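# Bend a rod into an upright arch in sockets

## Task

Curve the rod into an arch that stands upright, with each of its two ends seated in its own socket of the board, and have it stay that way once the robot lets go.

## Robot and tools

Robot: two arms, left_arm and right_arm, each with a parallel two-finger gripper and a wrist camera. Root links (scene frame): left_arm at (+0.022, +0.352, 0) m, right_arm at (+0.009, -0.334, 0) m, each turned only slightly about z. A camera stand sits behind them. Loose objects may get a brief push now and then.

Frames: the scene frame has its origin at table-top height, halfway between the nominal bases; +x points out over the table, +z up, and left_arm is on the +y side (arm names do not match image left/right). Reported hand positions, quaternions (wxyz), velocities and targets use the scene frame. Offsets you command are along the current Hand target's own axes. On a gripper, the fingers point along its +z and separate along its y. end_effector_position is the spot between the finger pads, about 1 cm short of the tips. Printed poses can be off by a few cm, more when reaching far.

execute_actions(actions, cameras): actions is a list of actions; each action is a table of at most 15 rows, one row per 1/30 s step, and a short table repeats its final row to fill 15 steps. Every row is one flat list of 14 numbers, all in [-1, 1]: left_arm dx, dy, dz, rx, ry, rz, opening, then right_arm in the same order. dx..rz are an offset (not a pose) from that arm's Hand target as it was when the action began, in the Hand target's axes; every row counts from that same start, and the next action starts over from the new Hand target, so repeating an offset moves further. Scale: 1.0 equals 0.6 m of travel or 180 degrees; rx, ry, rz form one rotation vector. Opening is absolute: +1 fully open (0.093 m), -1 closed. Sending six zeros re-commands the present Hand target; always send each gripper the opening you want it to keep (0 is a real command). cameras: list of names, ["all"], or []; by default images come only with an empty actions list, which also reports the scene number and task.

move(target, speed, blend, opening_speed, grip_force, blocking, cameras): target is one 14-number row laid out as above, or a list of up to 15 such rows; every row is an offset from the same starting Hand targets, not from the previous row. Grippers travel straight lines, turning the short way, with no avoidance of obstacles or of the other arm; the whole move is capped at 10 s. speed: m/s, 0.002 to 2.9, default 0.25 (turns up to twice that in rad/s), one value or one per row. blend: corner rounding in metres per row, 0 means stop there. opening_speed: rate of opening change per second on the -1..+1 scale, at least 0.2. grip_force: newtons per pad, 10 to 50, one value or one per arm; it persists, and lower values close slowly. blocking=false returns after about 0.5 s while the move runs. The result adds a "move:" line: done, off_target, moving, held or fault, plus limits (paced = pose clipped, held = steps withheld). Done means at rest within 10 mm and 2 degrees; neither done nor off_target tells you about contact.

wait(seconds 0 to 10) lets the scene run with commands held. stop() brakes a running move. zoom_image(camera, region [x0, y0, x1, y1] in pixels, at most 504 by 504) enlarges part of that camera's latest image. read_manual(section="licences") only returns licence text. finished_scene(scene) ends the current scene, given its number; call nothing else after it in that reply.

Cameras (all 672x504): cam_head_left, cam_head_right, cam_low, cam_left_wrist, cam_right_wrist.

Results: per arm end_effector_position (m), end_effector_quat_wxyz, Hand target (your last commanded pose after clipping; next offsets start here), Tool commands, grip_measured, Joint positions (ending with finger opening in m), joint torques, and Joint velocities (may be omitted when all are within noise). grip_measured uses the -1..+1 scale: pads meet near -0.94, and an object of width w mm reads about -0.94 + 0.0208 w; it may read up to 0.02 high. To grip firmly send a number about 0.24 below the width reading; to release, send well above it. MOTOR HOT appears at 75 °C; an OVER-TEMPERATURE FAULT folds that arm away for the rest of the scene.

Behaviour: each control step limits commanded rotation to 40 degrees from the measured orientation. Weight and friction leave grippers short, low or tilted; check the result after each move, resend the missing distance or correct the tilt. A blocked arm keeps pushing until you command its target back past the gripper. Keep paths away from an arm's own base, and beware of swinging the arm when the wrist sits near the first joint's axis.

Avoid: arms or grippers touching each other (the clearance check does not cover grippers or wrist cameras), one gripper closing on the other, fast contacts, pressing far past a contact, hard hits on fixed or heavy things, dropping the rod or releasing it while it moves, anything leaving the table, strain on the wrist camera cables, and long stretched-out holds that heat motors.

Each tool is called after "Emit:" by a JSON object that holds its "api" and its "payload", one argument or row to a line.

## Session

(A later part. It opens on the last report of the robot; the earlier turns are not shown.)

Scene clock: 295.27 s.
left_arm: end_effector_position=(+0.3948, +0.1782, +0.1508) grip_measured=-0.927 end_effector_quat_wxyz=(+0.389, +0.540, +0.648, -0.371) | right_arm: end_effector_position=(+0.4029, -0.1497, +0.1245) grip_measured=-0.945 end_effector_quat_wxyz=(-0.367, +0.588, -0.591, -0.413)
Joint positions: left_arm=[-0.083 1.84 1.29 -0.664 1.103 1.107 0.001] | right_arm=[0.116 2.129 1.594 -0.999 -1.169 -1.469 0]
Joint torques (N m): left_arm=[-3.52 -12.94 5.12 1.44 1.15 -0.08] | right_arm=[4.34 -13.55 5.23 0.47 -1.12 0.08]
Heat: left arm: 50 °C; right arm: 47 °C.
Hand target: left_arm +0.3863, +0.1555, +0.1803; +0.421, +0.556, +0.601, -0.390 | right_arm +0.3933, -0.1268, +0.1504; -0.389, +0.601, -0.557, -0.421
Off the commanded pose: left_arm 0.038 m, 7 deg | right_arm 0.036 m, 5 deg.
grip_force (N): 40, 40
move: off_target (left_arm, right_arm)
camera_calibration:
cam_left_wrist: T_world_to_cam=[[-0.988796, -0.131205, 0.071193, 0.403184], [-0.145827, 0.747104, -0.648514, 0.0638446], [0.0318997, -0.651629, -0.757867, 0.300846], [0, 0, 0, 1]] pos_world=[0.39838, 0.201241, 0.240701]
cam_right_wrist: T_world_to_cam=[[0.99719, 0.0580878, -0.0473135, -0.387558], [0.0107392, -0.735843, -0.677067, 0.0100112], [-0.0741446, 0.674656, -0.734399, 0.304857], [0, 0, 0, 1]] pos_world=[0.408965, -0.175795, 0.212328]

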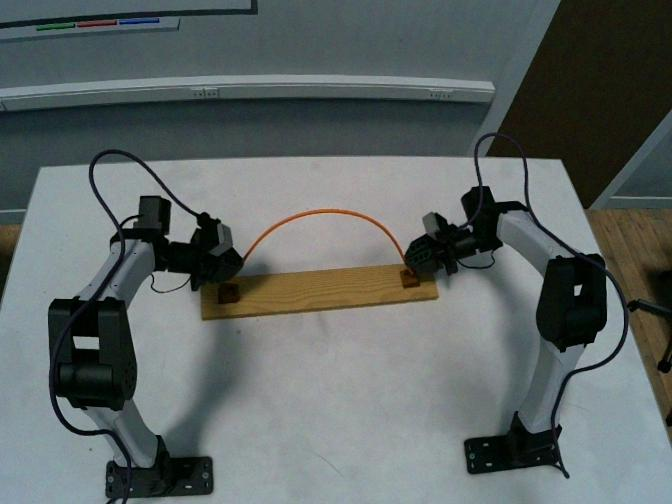

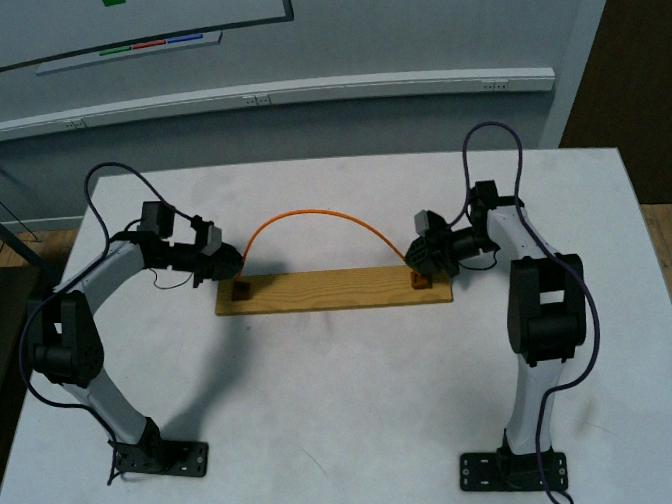

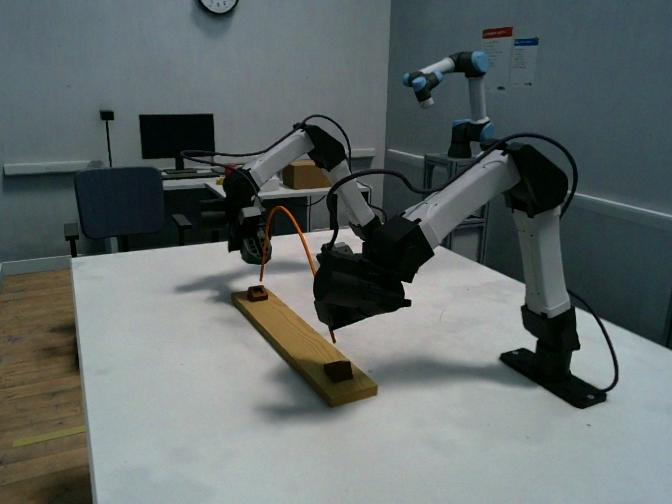

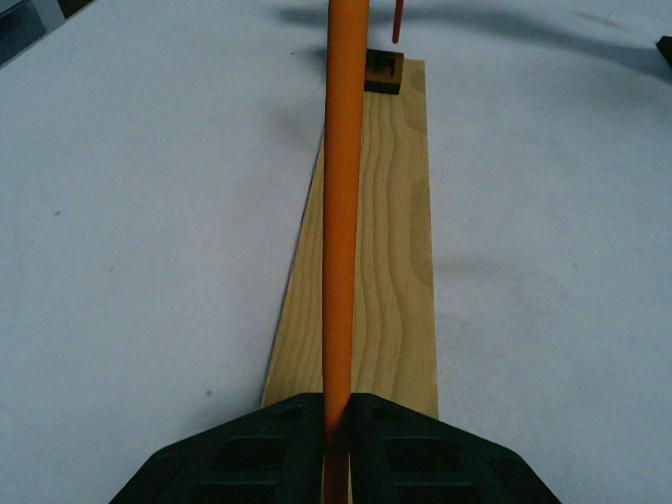

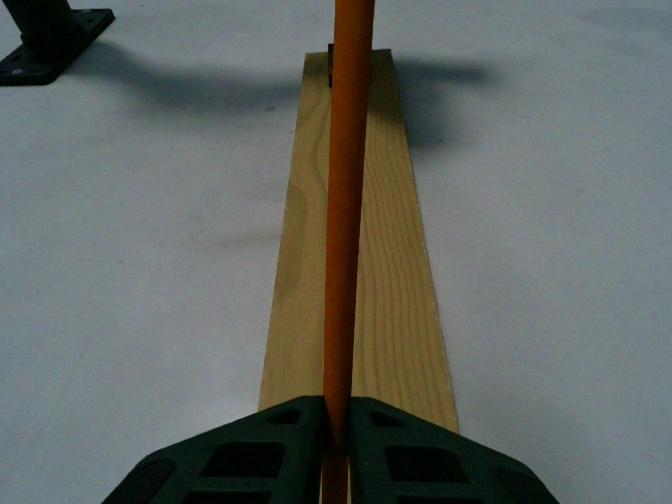

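Emit:
{"api": "move", "payload": {
  "target": [0.0373,-0.0128,-0.0053,0,0,0,-1,0.016,-0.0142,0.0045,0,0,0,-1],
  "speed": 0.1,
  "cameras": ["all"]
}}

Emit:
{"api": "zoom_image", "payload": {
  "camera": "cam_head_left",
  "region": [180, 220, 300, 320]
}}

Emit:
{"api": "zoom_image", "payload": {
  "camera": "cam_low",
  "region": [220, 220, 400, 410]
}}

Emit:
{"api": "zoom_image", "payload": {
  "camera": "cam_head_right",
  "region": [370, 220, 490, 320]
}}

Scene clock: 327.03 s.
left_arm: end_effector_position=(+0.3811, +0.1808, +0.1312) grip_measured=-0.927 end_effector_quat_wxyz=(+0.380, +0.537, +0.650, -0.381) | right_arm: end_effector_position=(+0.4059, -0.1495, +0.1247) grip_measured=-0.945 end_effector_quat_wxyz=(-0.374, +0.592, -0.587, -0.407)
Joint positions: left_arm=[-0.076 1.839 1.21 -0.636 1.115 1.135 0.001] | right_arm=[0.116 2.129 1.594 -0.977 -1.17 -1.468 0]
Joint torques (N m): left_arm=[-2.06 -12.79 5.05 1.37 1.14 0.17] | right_arm=[4.16 -10.44 7.36 0.52 -1.1 0.04]
Heat: left arm: 51 °C; right arm: 56 °C.
Hand target: left_arm +0.3777, +0.1654, +0.1603; +0.421, +0.556, +0.601, -0.390 | right_arm +0.4019, -0.1269, +0.1405; -0.390, +0.601, -0.557, -0.421
Off the commanded pose: left_arm 0.033 m, 8 deg | right_arm 0.028 m, 4 deg.
grip_force (N): 40, 40
move: off_target (left_arm, right_arm)
camera_calibration:
cam_left_wrist: T_world_to_cam=[[-0.987673, -0.122166, 0.0978695, 0.385902], [-0.156406, 0.744845, -0.648648, 0.0516577], [0.00634506, -0.655959, -0.75477, 0.298268], [0, 0, 0, 1]] pos_world=[0.387332, 0.204319, 0.220863]
cam_right_wrist: T_world_to_cam=[[0.997971, 0.057816, -0.026661, -0.393541], [0.0244195, -0.734324, -0.67836, 0.00520104], [-0.0587979, 0.676332, -0.734246, 0.299206], [0, 0, 0, 1]] pos_world=[0.410208, -0.17579, 0.212727]

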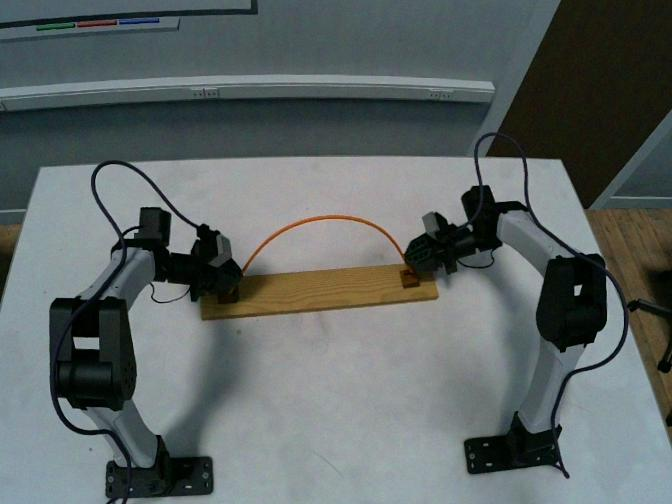

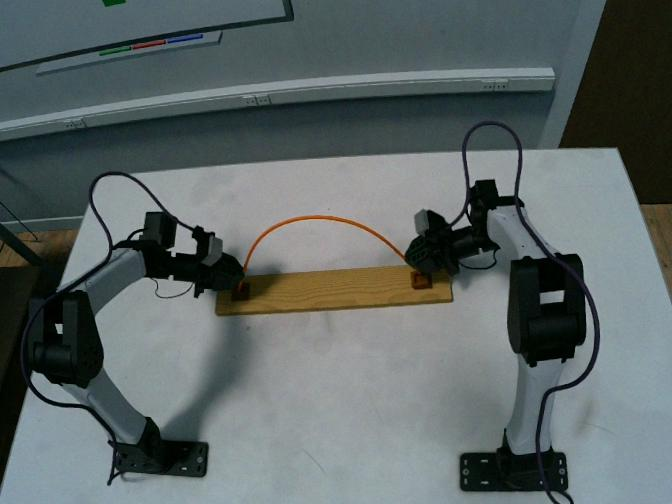

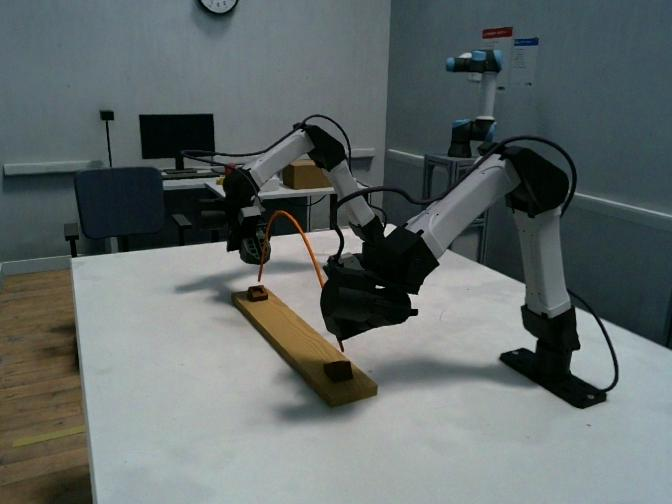

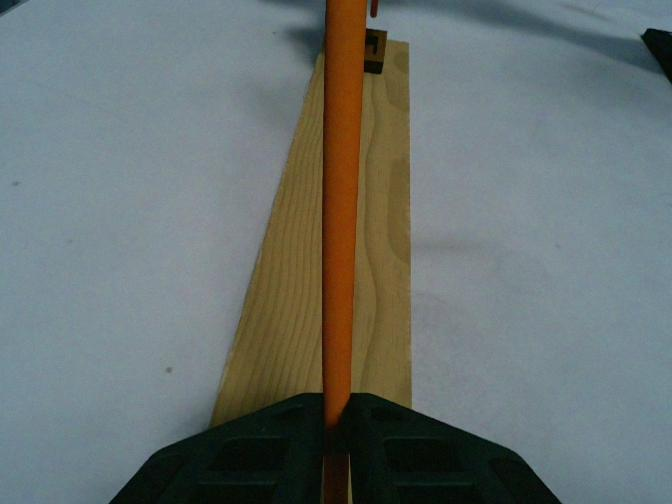

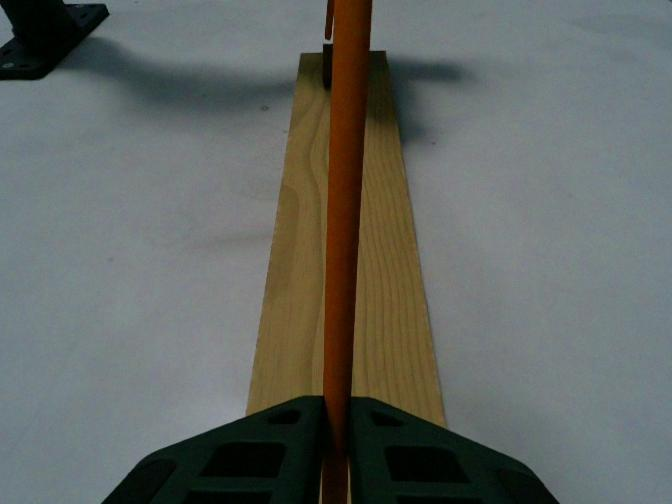

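Scaled by 4.200.

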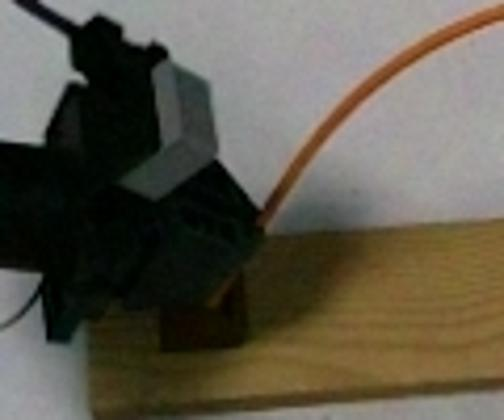

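Scaled by 2.653.

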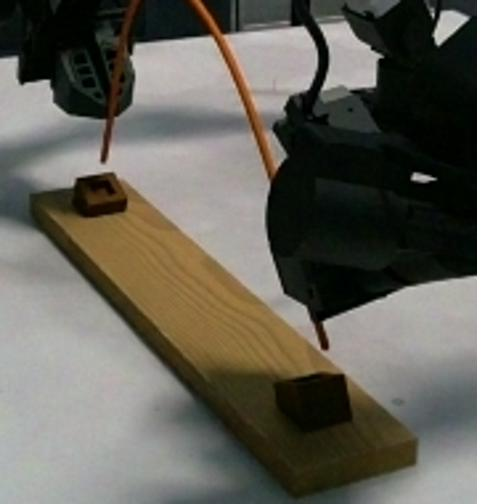

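Scaled by 4.200.

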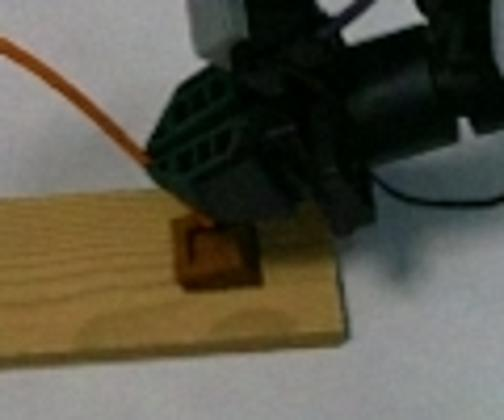

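Emit:
{"api": "move", "payload": {
  "target": [0.0218,0.014,-0.0017,0,0,0,-1,0.0345,-0.01,0.0125,0,0,0,-1],
  "speed": 0.1,
  "cameras": ["all"]
}}

Emit:
{"api": "zoom_image", "payload": {
  "camera": "cam_head_left",
  "region": [200, 260, 260, 310]
}}

Emit:
{"api": "zoom_image", "payload": {
  "camera": "cam_low",
  "region": [220, 220, 400, 410]
}}

Emit:
{"api": "zoom_image", "payload": {
  "camera": "cam_head_right",
  "region": [390, 250, 450, 300]
}}

Emit:
{"api": "zoom_image", "payload": {
  "camera": "cam_left_wrist",
  "region": [310, 0, 430, 90]
}}

Emit:
{"api": "zoom_image", "payload": {
  "camera": "cam_right_wrist",
  "region": [290, 0, 410, 90]
}}

Scene clock: 355.20 s.
left_arm: end_effector_position=(+0.3839, +0.1868, +0.1316) grip_measured=-0.927 end_effector_quat_wxyz=(+0.391, +0.543, +0.643, -0.372) | right_arm: end_effector_position=(+0.4147, -0.1488, +0.1181) grip_measured=-0.945 end_effector_quat_wxyz=(-0.387, +0.600, -0.578, -0.395)
Joint positions: left_arm=[-0.059 1.839 1.21 -0.636 1.117 1.173 0.001] | right_arm=[0.116 2.148 1.594 -0.915 -1.17 -1.467 0]
Joint torques (N m): left_arm=[-1.92 -8.51 6.28 1.31 1.16 0.18] | right_arm=[4.1 -8.4 6.32 0.55 -1.07 0.06]
Heat: left arm: 50 °C; right arm: 53 °C.
Hand target: left_arm +0.3856, +0.1716, +0.1483; +0.421, +0.556, +0.602, -0.390 | right_arm +0.4078, -0.1264, +0.1185; -0.389, +0.601, -0.557, -0.421
Off the commanded pose: left_arm 0.023 m, 6 deg | right_arm 0.023 m, 4 deg.
grip_force (N): 40, 40
move: off_target (left_arm, right_arm)
camera_calibration:
cam_left_wrist: T_world_to_cam=[[-0.990387, -0.122758, 0.0637516, 0.395036], [-0.134419, 0.745357, -0.652973, 0.0399263], [0.0326398, -0.655265, -0.754693, 0.292227], [0, 0, 0, 1]] pos_world=[0.387068, 0.21022, 0.221428]
cam_right_wrist: T_world_to_cam=[[0.998192, 0.0577, 0.0168583, -0.407801], [0.0537919, -0.732214, -0.678947, -0.0108748], [-0.0268314, 0.678626, -0.733994, 0.281379], [0, 0, 0, 1]] pos_world=[0.415198, -0.175384, 0.206022]

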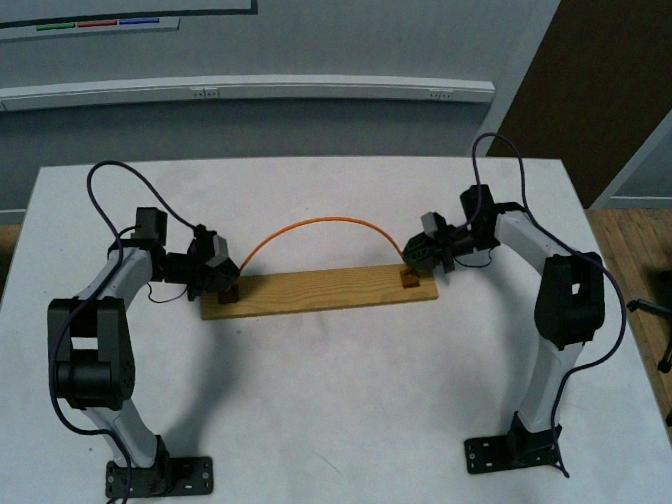

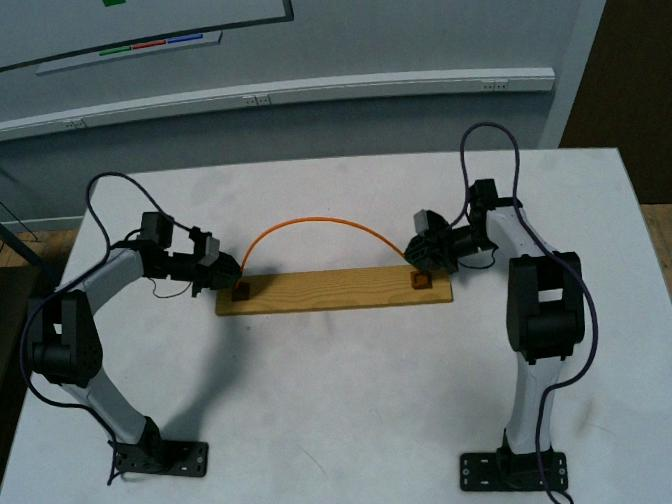

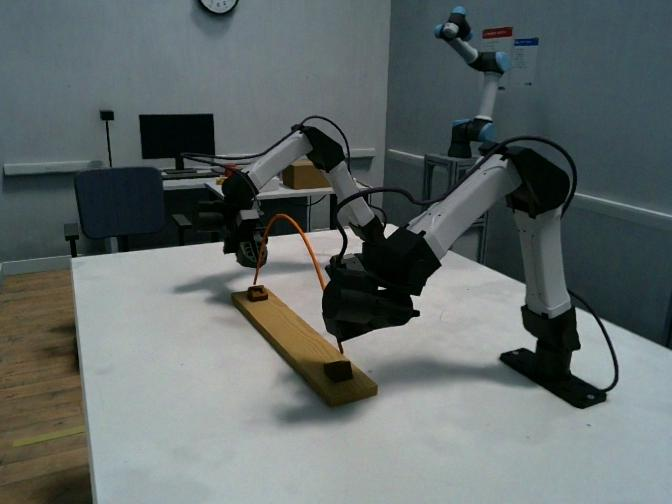

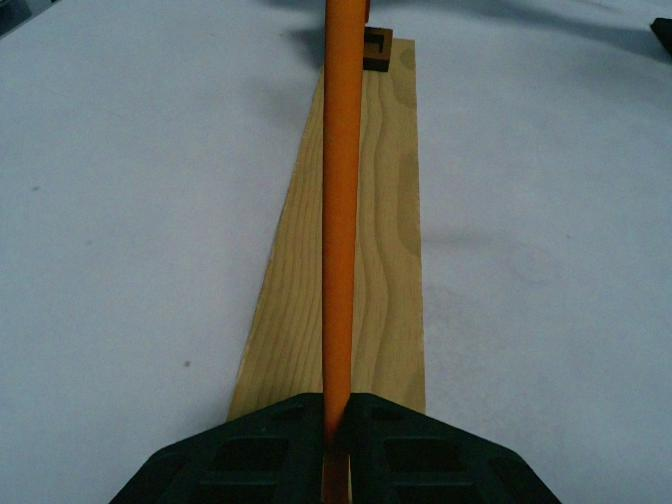

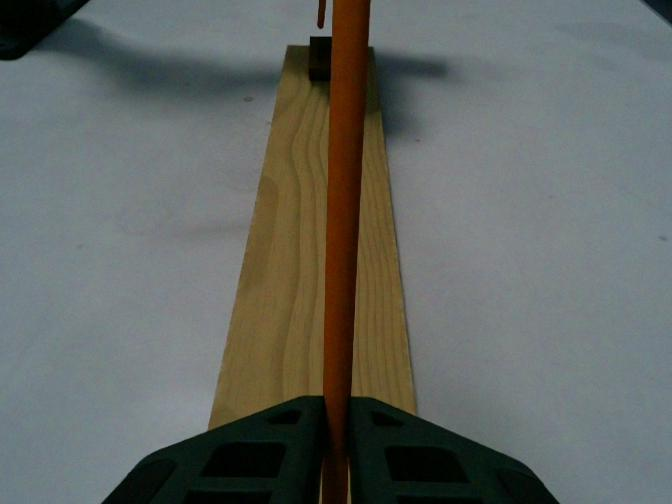

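Scaled by 8.400.

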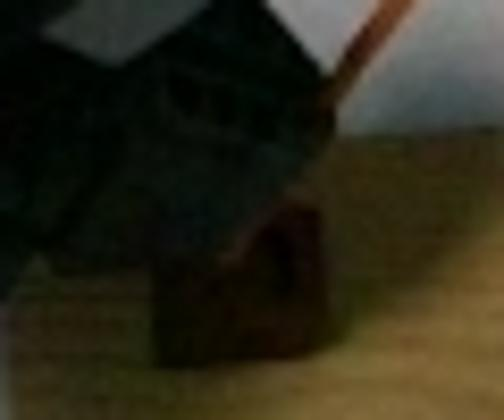

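Scaled by 2.653.

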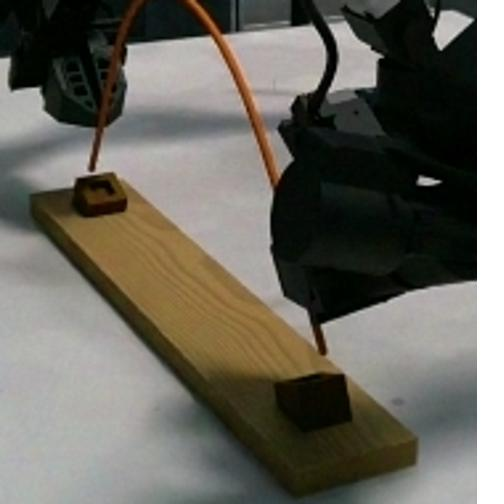

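Scaled by 8.400.

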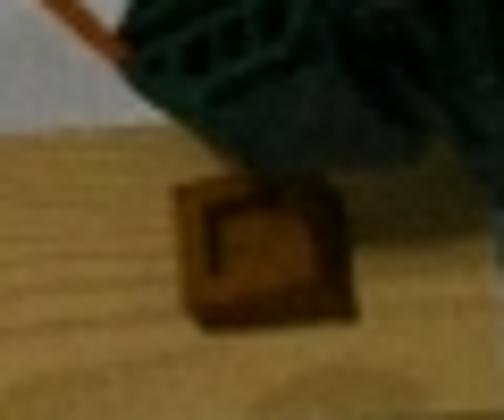

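Scaled by 4.200.

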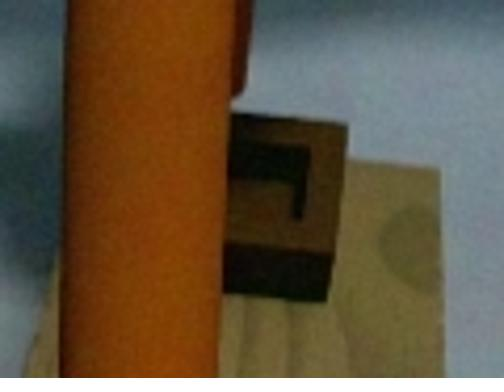

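Scaled by 4.200.

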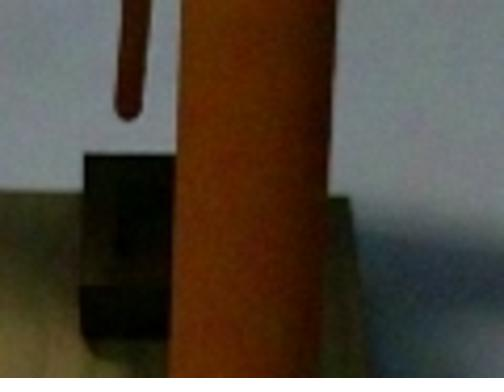

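Emit:
{"api": "move", "payload": {
  "target": [
    [0.005,0.01,0.002,0,0,0,-1,0.005,0.0125,0.002,0,0,0,-1],
    [0.0565,0.01,0.0153,0,0,0,-1,0.0493,0.0125,0.0108,0,0,0,-1]
  ],
  "speed": 0.06,
  "cameras": ["all"]
}}

Emit:
{"api": "zoom_image", "payload": {
  "camera": "cam_low",
  "region": [220, 220, 400, 410]
}}

Emit:
{"api": "zoom_image", "payload": {
  "camera": "cam_left_wrist",
  "region": [310, 0, 430, 90]
}}

Emit:
{"api": "zoom_image", "payload": {
  "camera": "cam_right_wrist",
  "region": [290, 0, 410, 90]
}}

Scene clock: 385.53 s.
left_arm: end_effector_position=(+0.3931, +0.1883, +0.1057) grip_measured=-0.927 end_effector_quat_wxyz=(+0.401, +0.548, +0.633, -0.372) | right_arm: end_effector_position=(+0.4083, -0.1490, +0.0911) grip_measured=-0.945 end_effector_quat_wxyz=(-0.384, +0.596, -0.580, -0.400)
Joint positions: left_arm=[-0.051 1.917 1.192 -0.543 1.136 1.205 0.001] | right_arm=[0.116 2.17 1.513 -0.825 -1.175 -1.467 0]
Joint torques (N m): left_arm=[-1.83 -8.54 4.67 1.3 1.02 0.12] | right_arm=[3.25 -8.25 4.97 0.51 -1.06 -0.18]
Heat: left arm: 46 °C; right arm: 48 °C.
Hand target: left_arm +0.3913, +0.1749, +0.1134; +0.421, +0.556, +0.601, -0.390 | right_arm +0.4007, -0.1310, +0.0885; -0.390, +0.601, -0.557, -0.421
Off the commanded pose: left_arm 0.015 m, 5 deg | right_arm 0.020 m, 4 deg.
grip_force (N): 40, 40
move: off_target (left_arm, right_arm)
camera_calibration:
cam_left_wrist: T_world_to_cam=[[-0.992853, -0.111628, 0.0422078, 0.407081], [-0.111194, 0.736855, -0.666844, 0.0170865], [0.0433372, -0.666772, -0.744001, 0.27016], [0, 0, 0, 1]] pos_world=[0.394363, 0.212986, 0.195211]
cam_right_wrist: T_world_to_cam=[[0.998303, 0.0581374, 0.00347618, -0.39967], [0.0448732, -0.729745, -0.682245, -0.0246658], [-0.0371272, 0.681243, -0.731115, 0.265856], [0, 0, 0, 1]] pos_world=[0.409969, -0.175876, 0.178932]

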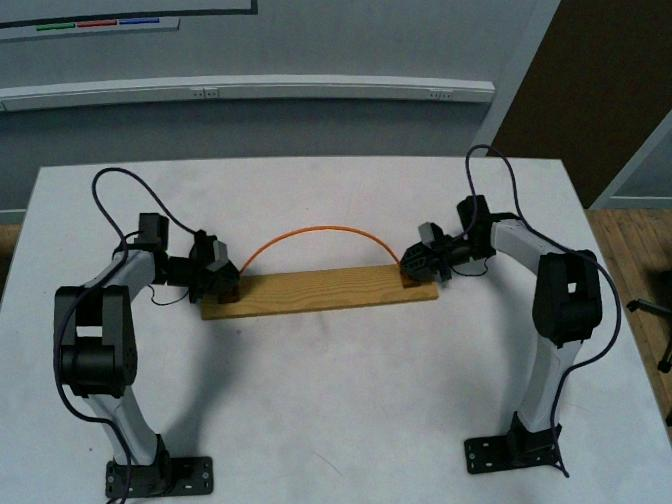

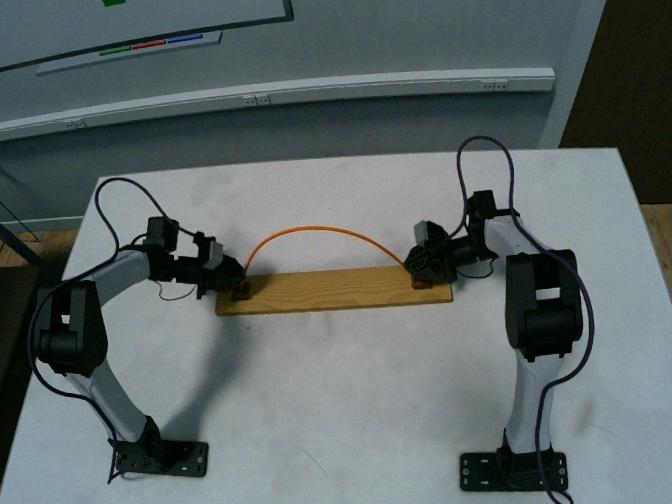

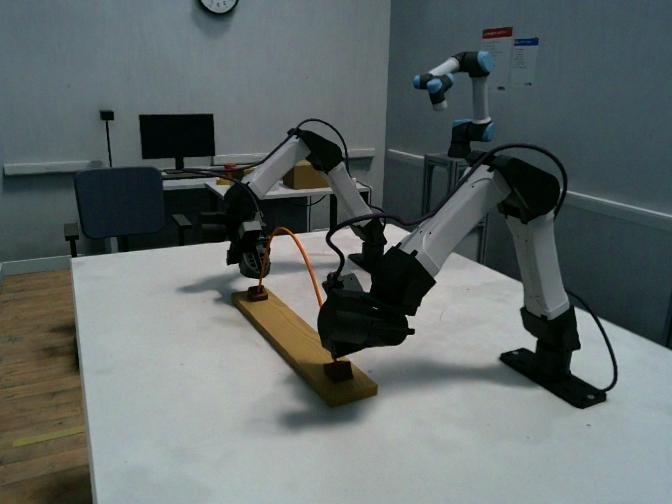

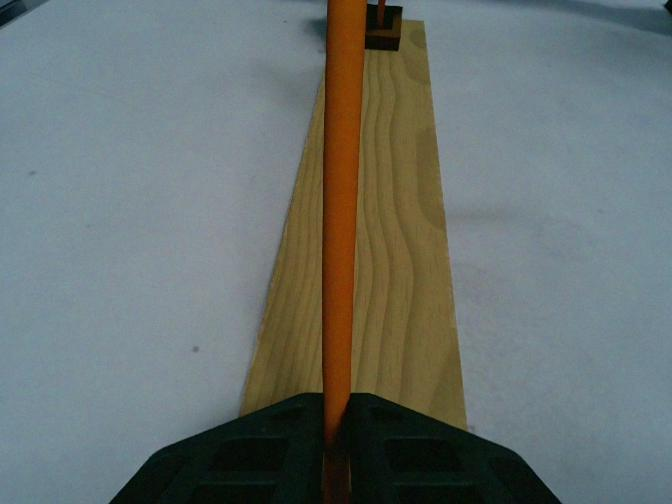

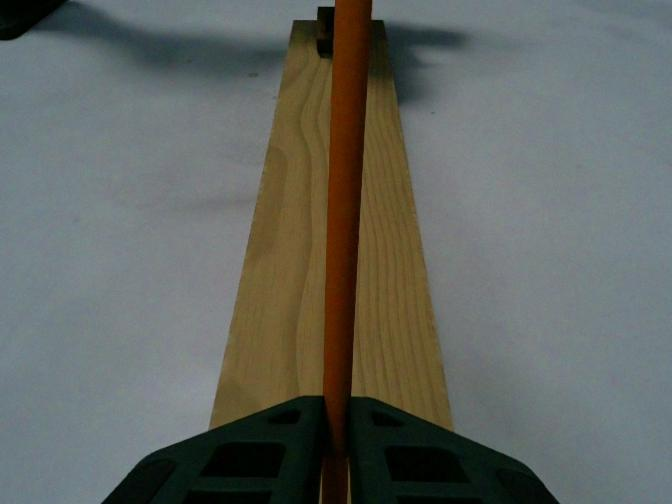

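Scaled by 2.653.

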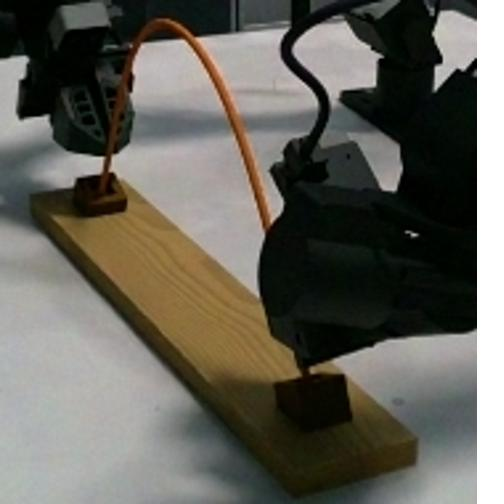

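Scaled by 4.200.

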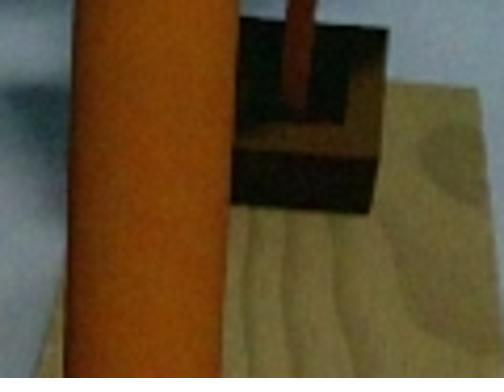

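Scaled by 4.200.

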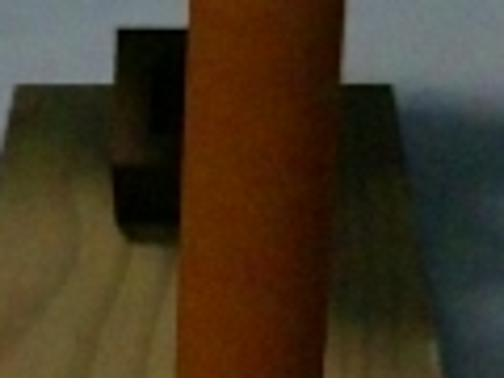

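Emit:
{"api": "move", "payload": {
  "target": [0.0337,0,0.005,0,0,0,-1,0.0258,0,0.0022,0,0,0,-1],
  "speed": 0.06,
  "cameras": ["all"]
}}

Emit:
{"api": "zoom_image", "payload": {
  "camera": "cam_low",
  "region": [300, 320, 380, 400]
}}

Emit:
{"api": "zoom_image", "payload": {
  "camera": "cam_low",
  "region": [220, 250, 300, 330]
}}

Emit:
{"api": "zoom_image", "payload": {
  "camera": "cam_head_left",
  "region": [200, 260, 260, 310]
}}

Scene clock: 398.20 s.
left_arm: end_effector_position=(+0.3934, +0.1868, +0.1028) grip_measured=-0.927 end_effector_quat_wxyz=(+0.422, +0.546, +0.612, -0.387) | right_arm: end_effector_position=(+0.4081, -0.1467, +0.0884) grip_measured=-0.945 end_effector_quat_wxyz=(-0.396, +0.594, -0.568, -0.410)
Joint positions: left_arm=[-0.043 1.943 1.169 -0.481 1.2 1.219 0.001] | right_arm=[0.116 2.186 1.504 -0.803 -1.211 -1.484 0]
Joint torques (N m): left_arm=[-1.57 -7.21 3.88 1.19 0.48 0.2] | right_arm=[2.29 -7.36 4.41 0.61 -0.68 -0.25]
Heat: left arm: 45 °C; right arm: 47 °C.
Hand target: left_arm +0.3910, +0.1790, +0.0934; +0.421, +0.556, +0.601, -0.390 | right_arm +0.4010, -0.1351, +0.0736; -0.390, +0.601, -0.557, -0.421
Off the commanded pose: left_arm 0.012 m, 2 deg | right_arm 0.020 m, 2 deg.
grip_force (N): 40, 40
move: off_target (left_arm, right_arm)
camera_calibration:
cam_left_wrist: T_world_to_cam=[[-0.995467, -0.0924361, 0.0223952, 0.40683], [-0.0807762, 0.69736, -0.712155, 0.0162878], [0.0502113, -0.710735, -0.701665, 0.268114], [0, 0, 0, 1]] pos_world=[0.392839, 0.216805, 0.190615]
cam_right_wrist: T_world_to_cam=[[0.99763, 0.0671774, 0.0149055, -0.398934], [0.057966, -0.703716, -0.708113, -0.0240011], [-0.03708, 0.707299, -0.705942, 0.263981], [0, 0, 0, 1]] pos_world=[0.409168, -0.176804, 0.175306]

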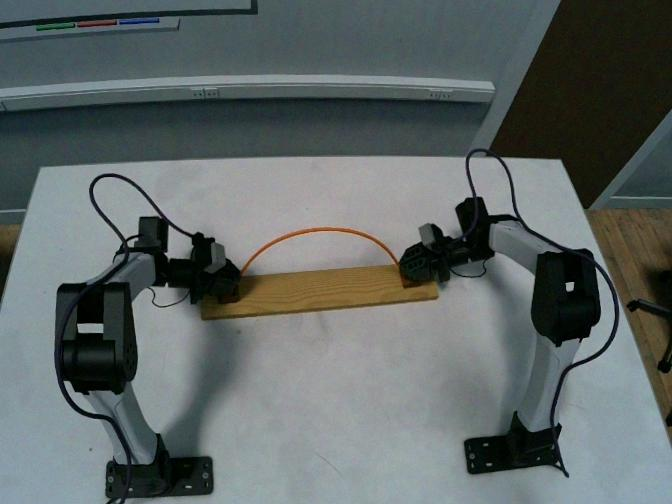

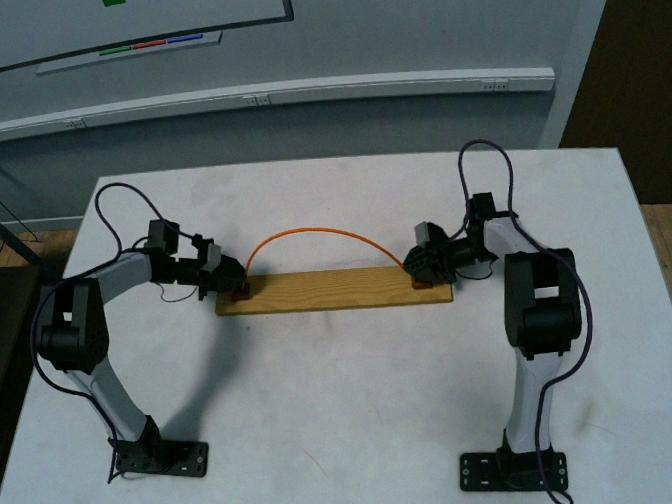

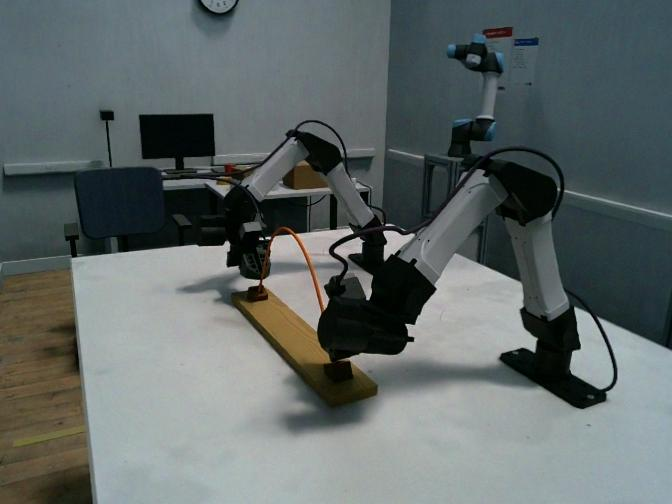

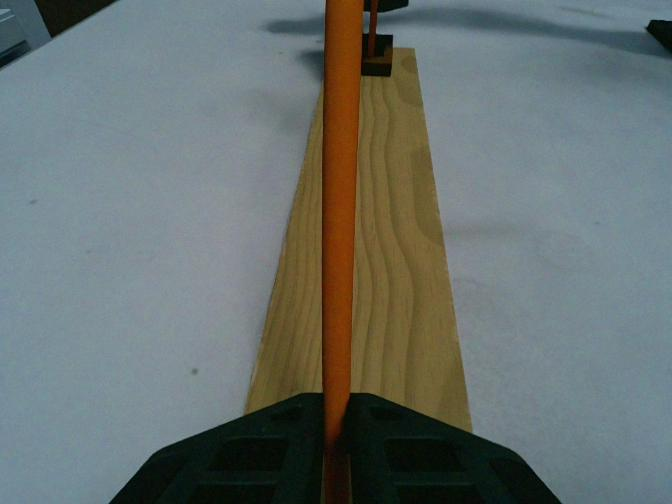

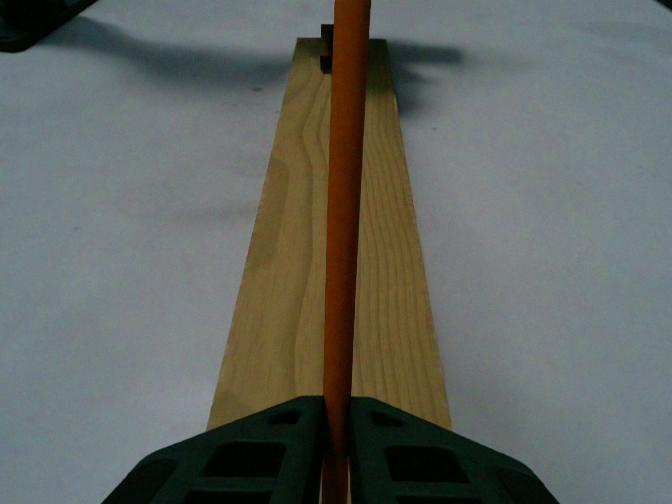

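Scaled by 6.300.

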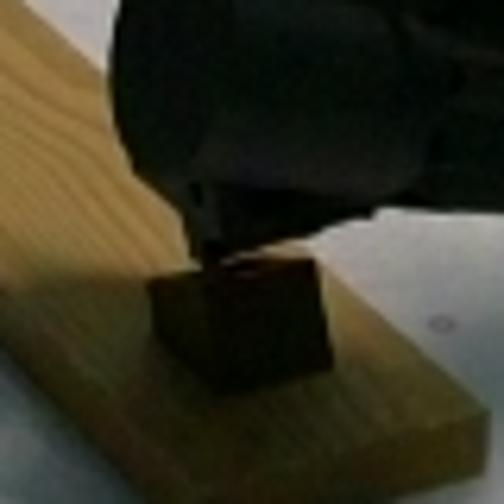

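Scaled by 6.300.

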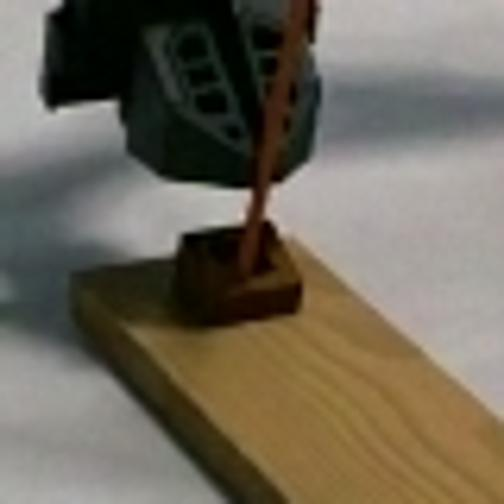

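Scaled by 8.400.

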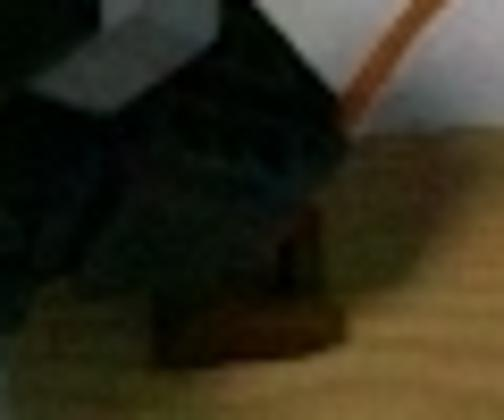

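Emit:
{"api": "move", "payload": {
  "target": [0,0,0,0,0,0,-0.5,0,0,0,0,0,0,-0.5],
  "opening_speed": 0.3,
  "cameras": ["all"]
}}

Emit:
{"api": "zoom_image", "payload": {
  "camera": "cam_low",
  "region": [220, 220, 400, 410]
}}

Scene clock: 411.90 s.
left_arm: end_effector_position=(+0.3892, +0.1811, +0.0945) grip_measured=-0.503 end_effector_quat_wxyz=(+0.413, +0.547, +0.612, -0.396) | right_arm: end_effector_position=(+0.4030, -0.1372, +0.0817) grip_measured=-0.502 end_effector_quat_wxyz=(-0.389, +0.600, -0.562, -0.417)
Joint positions: left_arm=[-0.059 1.961 1.16 -0.475 1.201 1.22 0.021] | right_arm=[0.14 2.2 1.499 -0.794 -1.211 -1.488 0.021]
Joint torques (N m): left_arm=[-0.31 -8.87 4.44 1.15 0.47 0.17] | right_arm=[0.2 -8.34 4.88 0.51 -0.66 -0.21]
Heat: left arm: 45 °C; right arm: 46 °C.
Hand target: left_arm +0.3910, +0.1790, +0.0934; +0.421, +0.556, +0.601, -0.390 | right_arm +0.4009, -0.1350, +0.0735; -0.389, +0.601, -0.557, -0.421
Off the commanded pose: left_arm 0.003 m, 2 deg | right_arm 0.009 m, 1 deg.
grip_force (N): 40, 40
move: done
camera_calibration:
cam_left_wrist: T_world_to_cam=[[-0.996135, -0.0768537, 0.0425299, 0.397747], [-0.0842337, 0.698572, -0.710564, 0.014986], [0.0248993, -0.7114, -0.702346, 0.268591], [0, 0, 0, 1]] pos_world=[0.390784, 0.211175, 0.182376]
cam_right_wrist: T_world_to_cam=[[0.99566, 0.0926406, 0.00890087, -0.389753], [0.0716963, -0.702532, -0.708032, -0.0271664], [-0.0593394, 0.705597, -0.706125, 0.261103], [0, 0, 0, 1]] pos_world=[0.405503, -0.167212, 0.168606]

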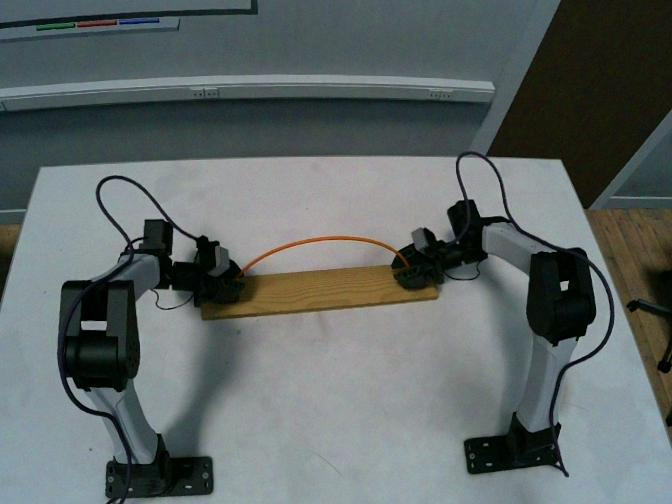

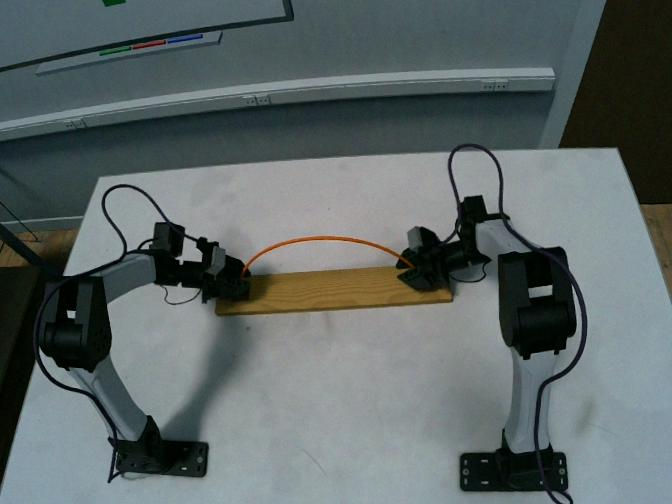

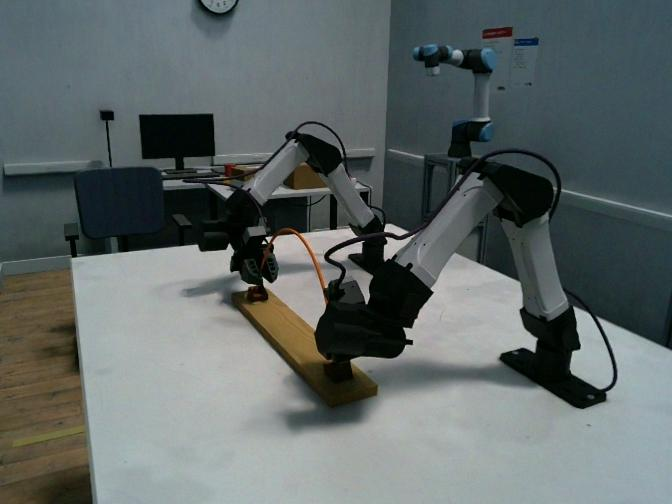

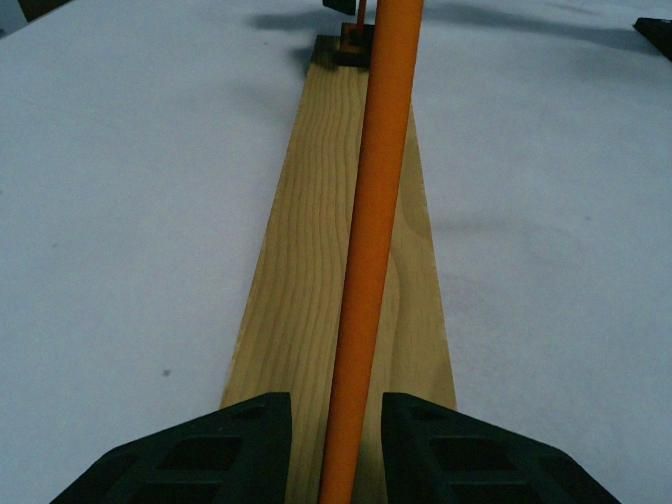

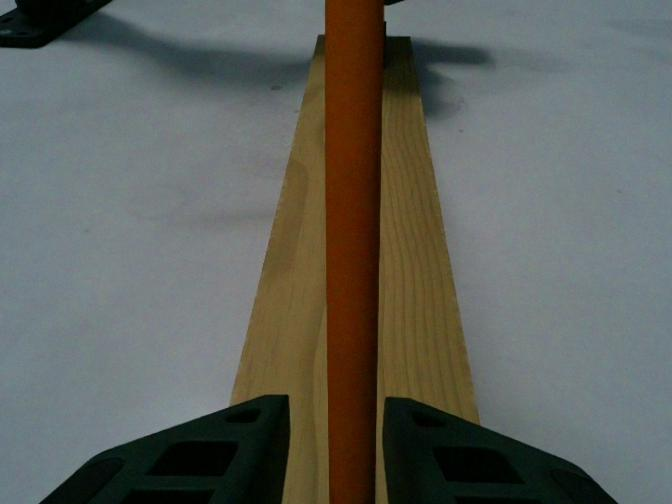

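Scaled by 2.653.

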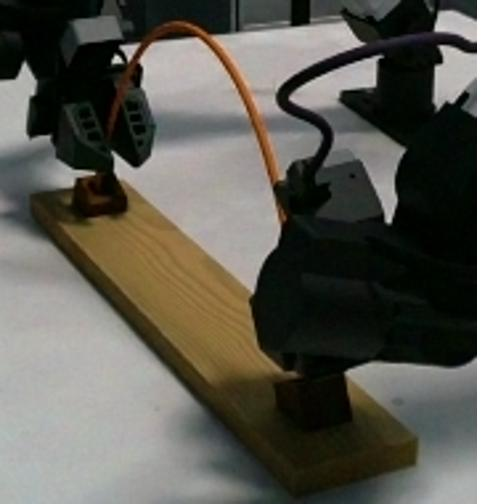

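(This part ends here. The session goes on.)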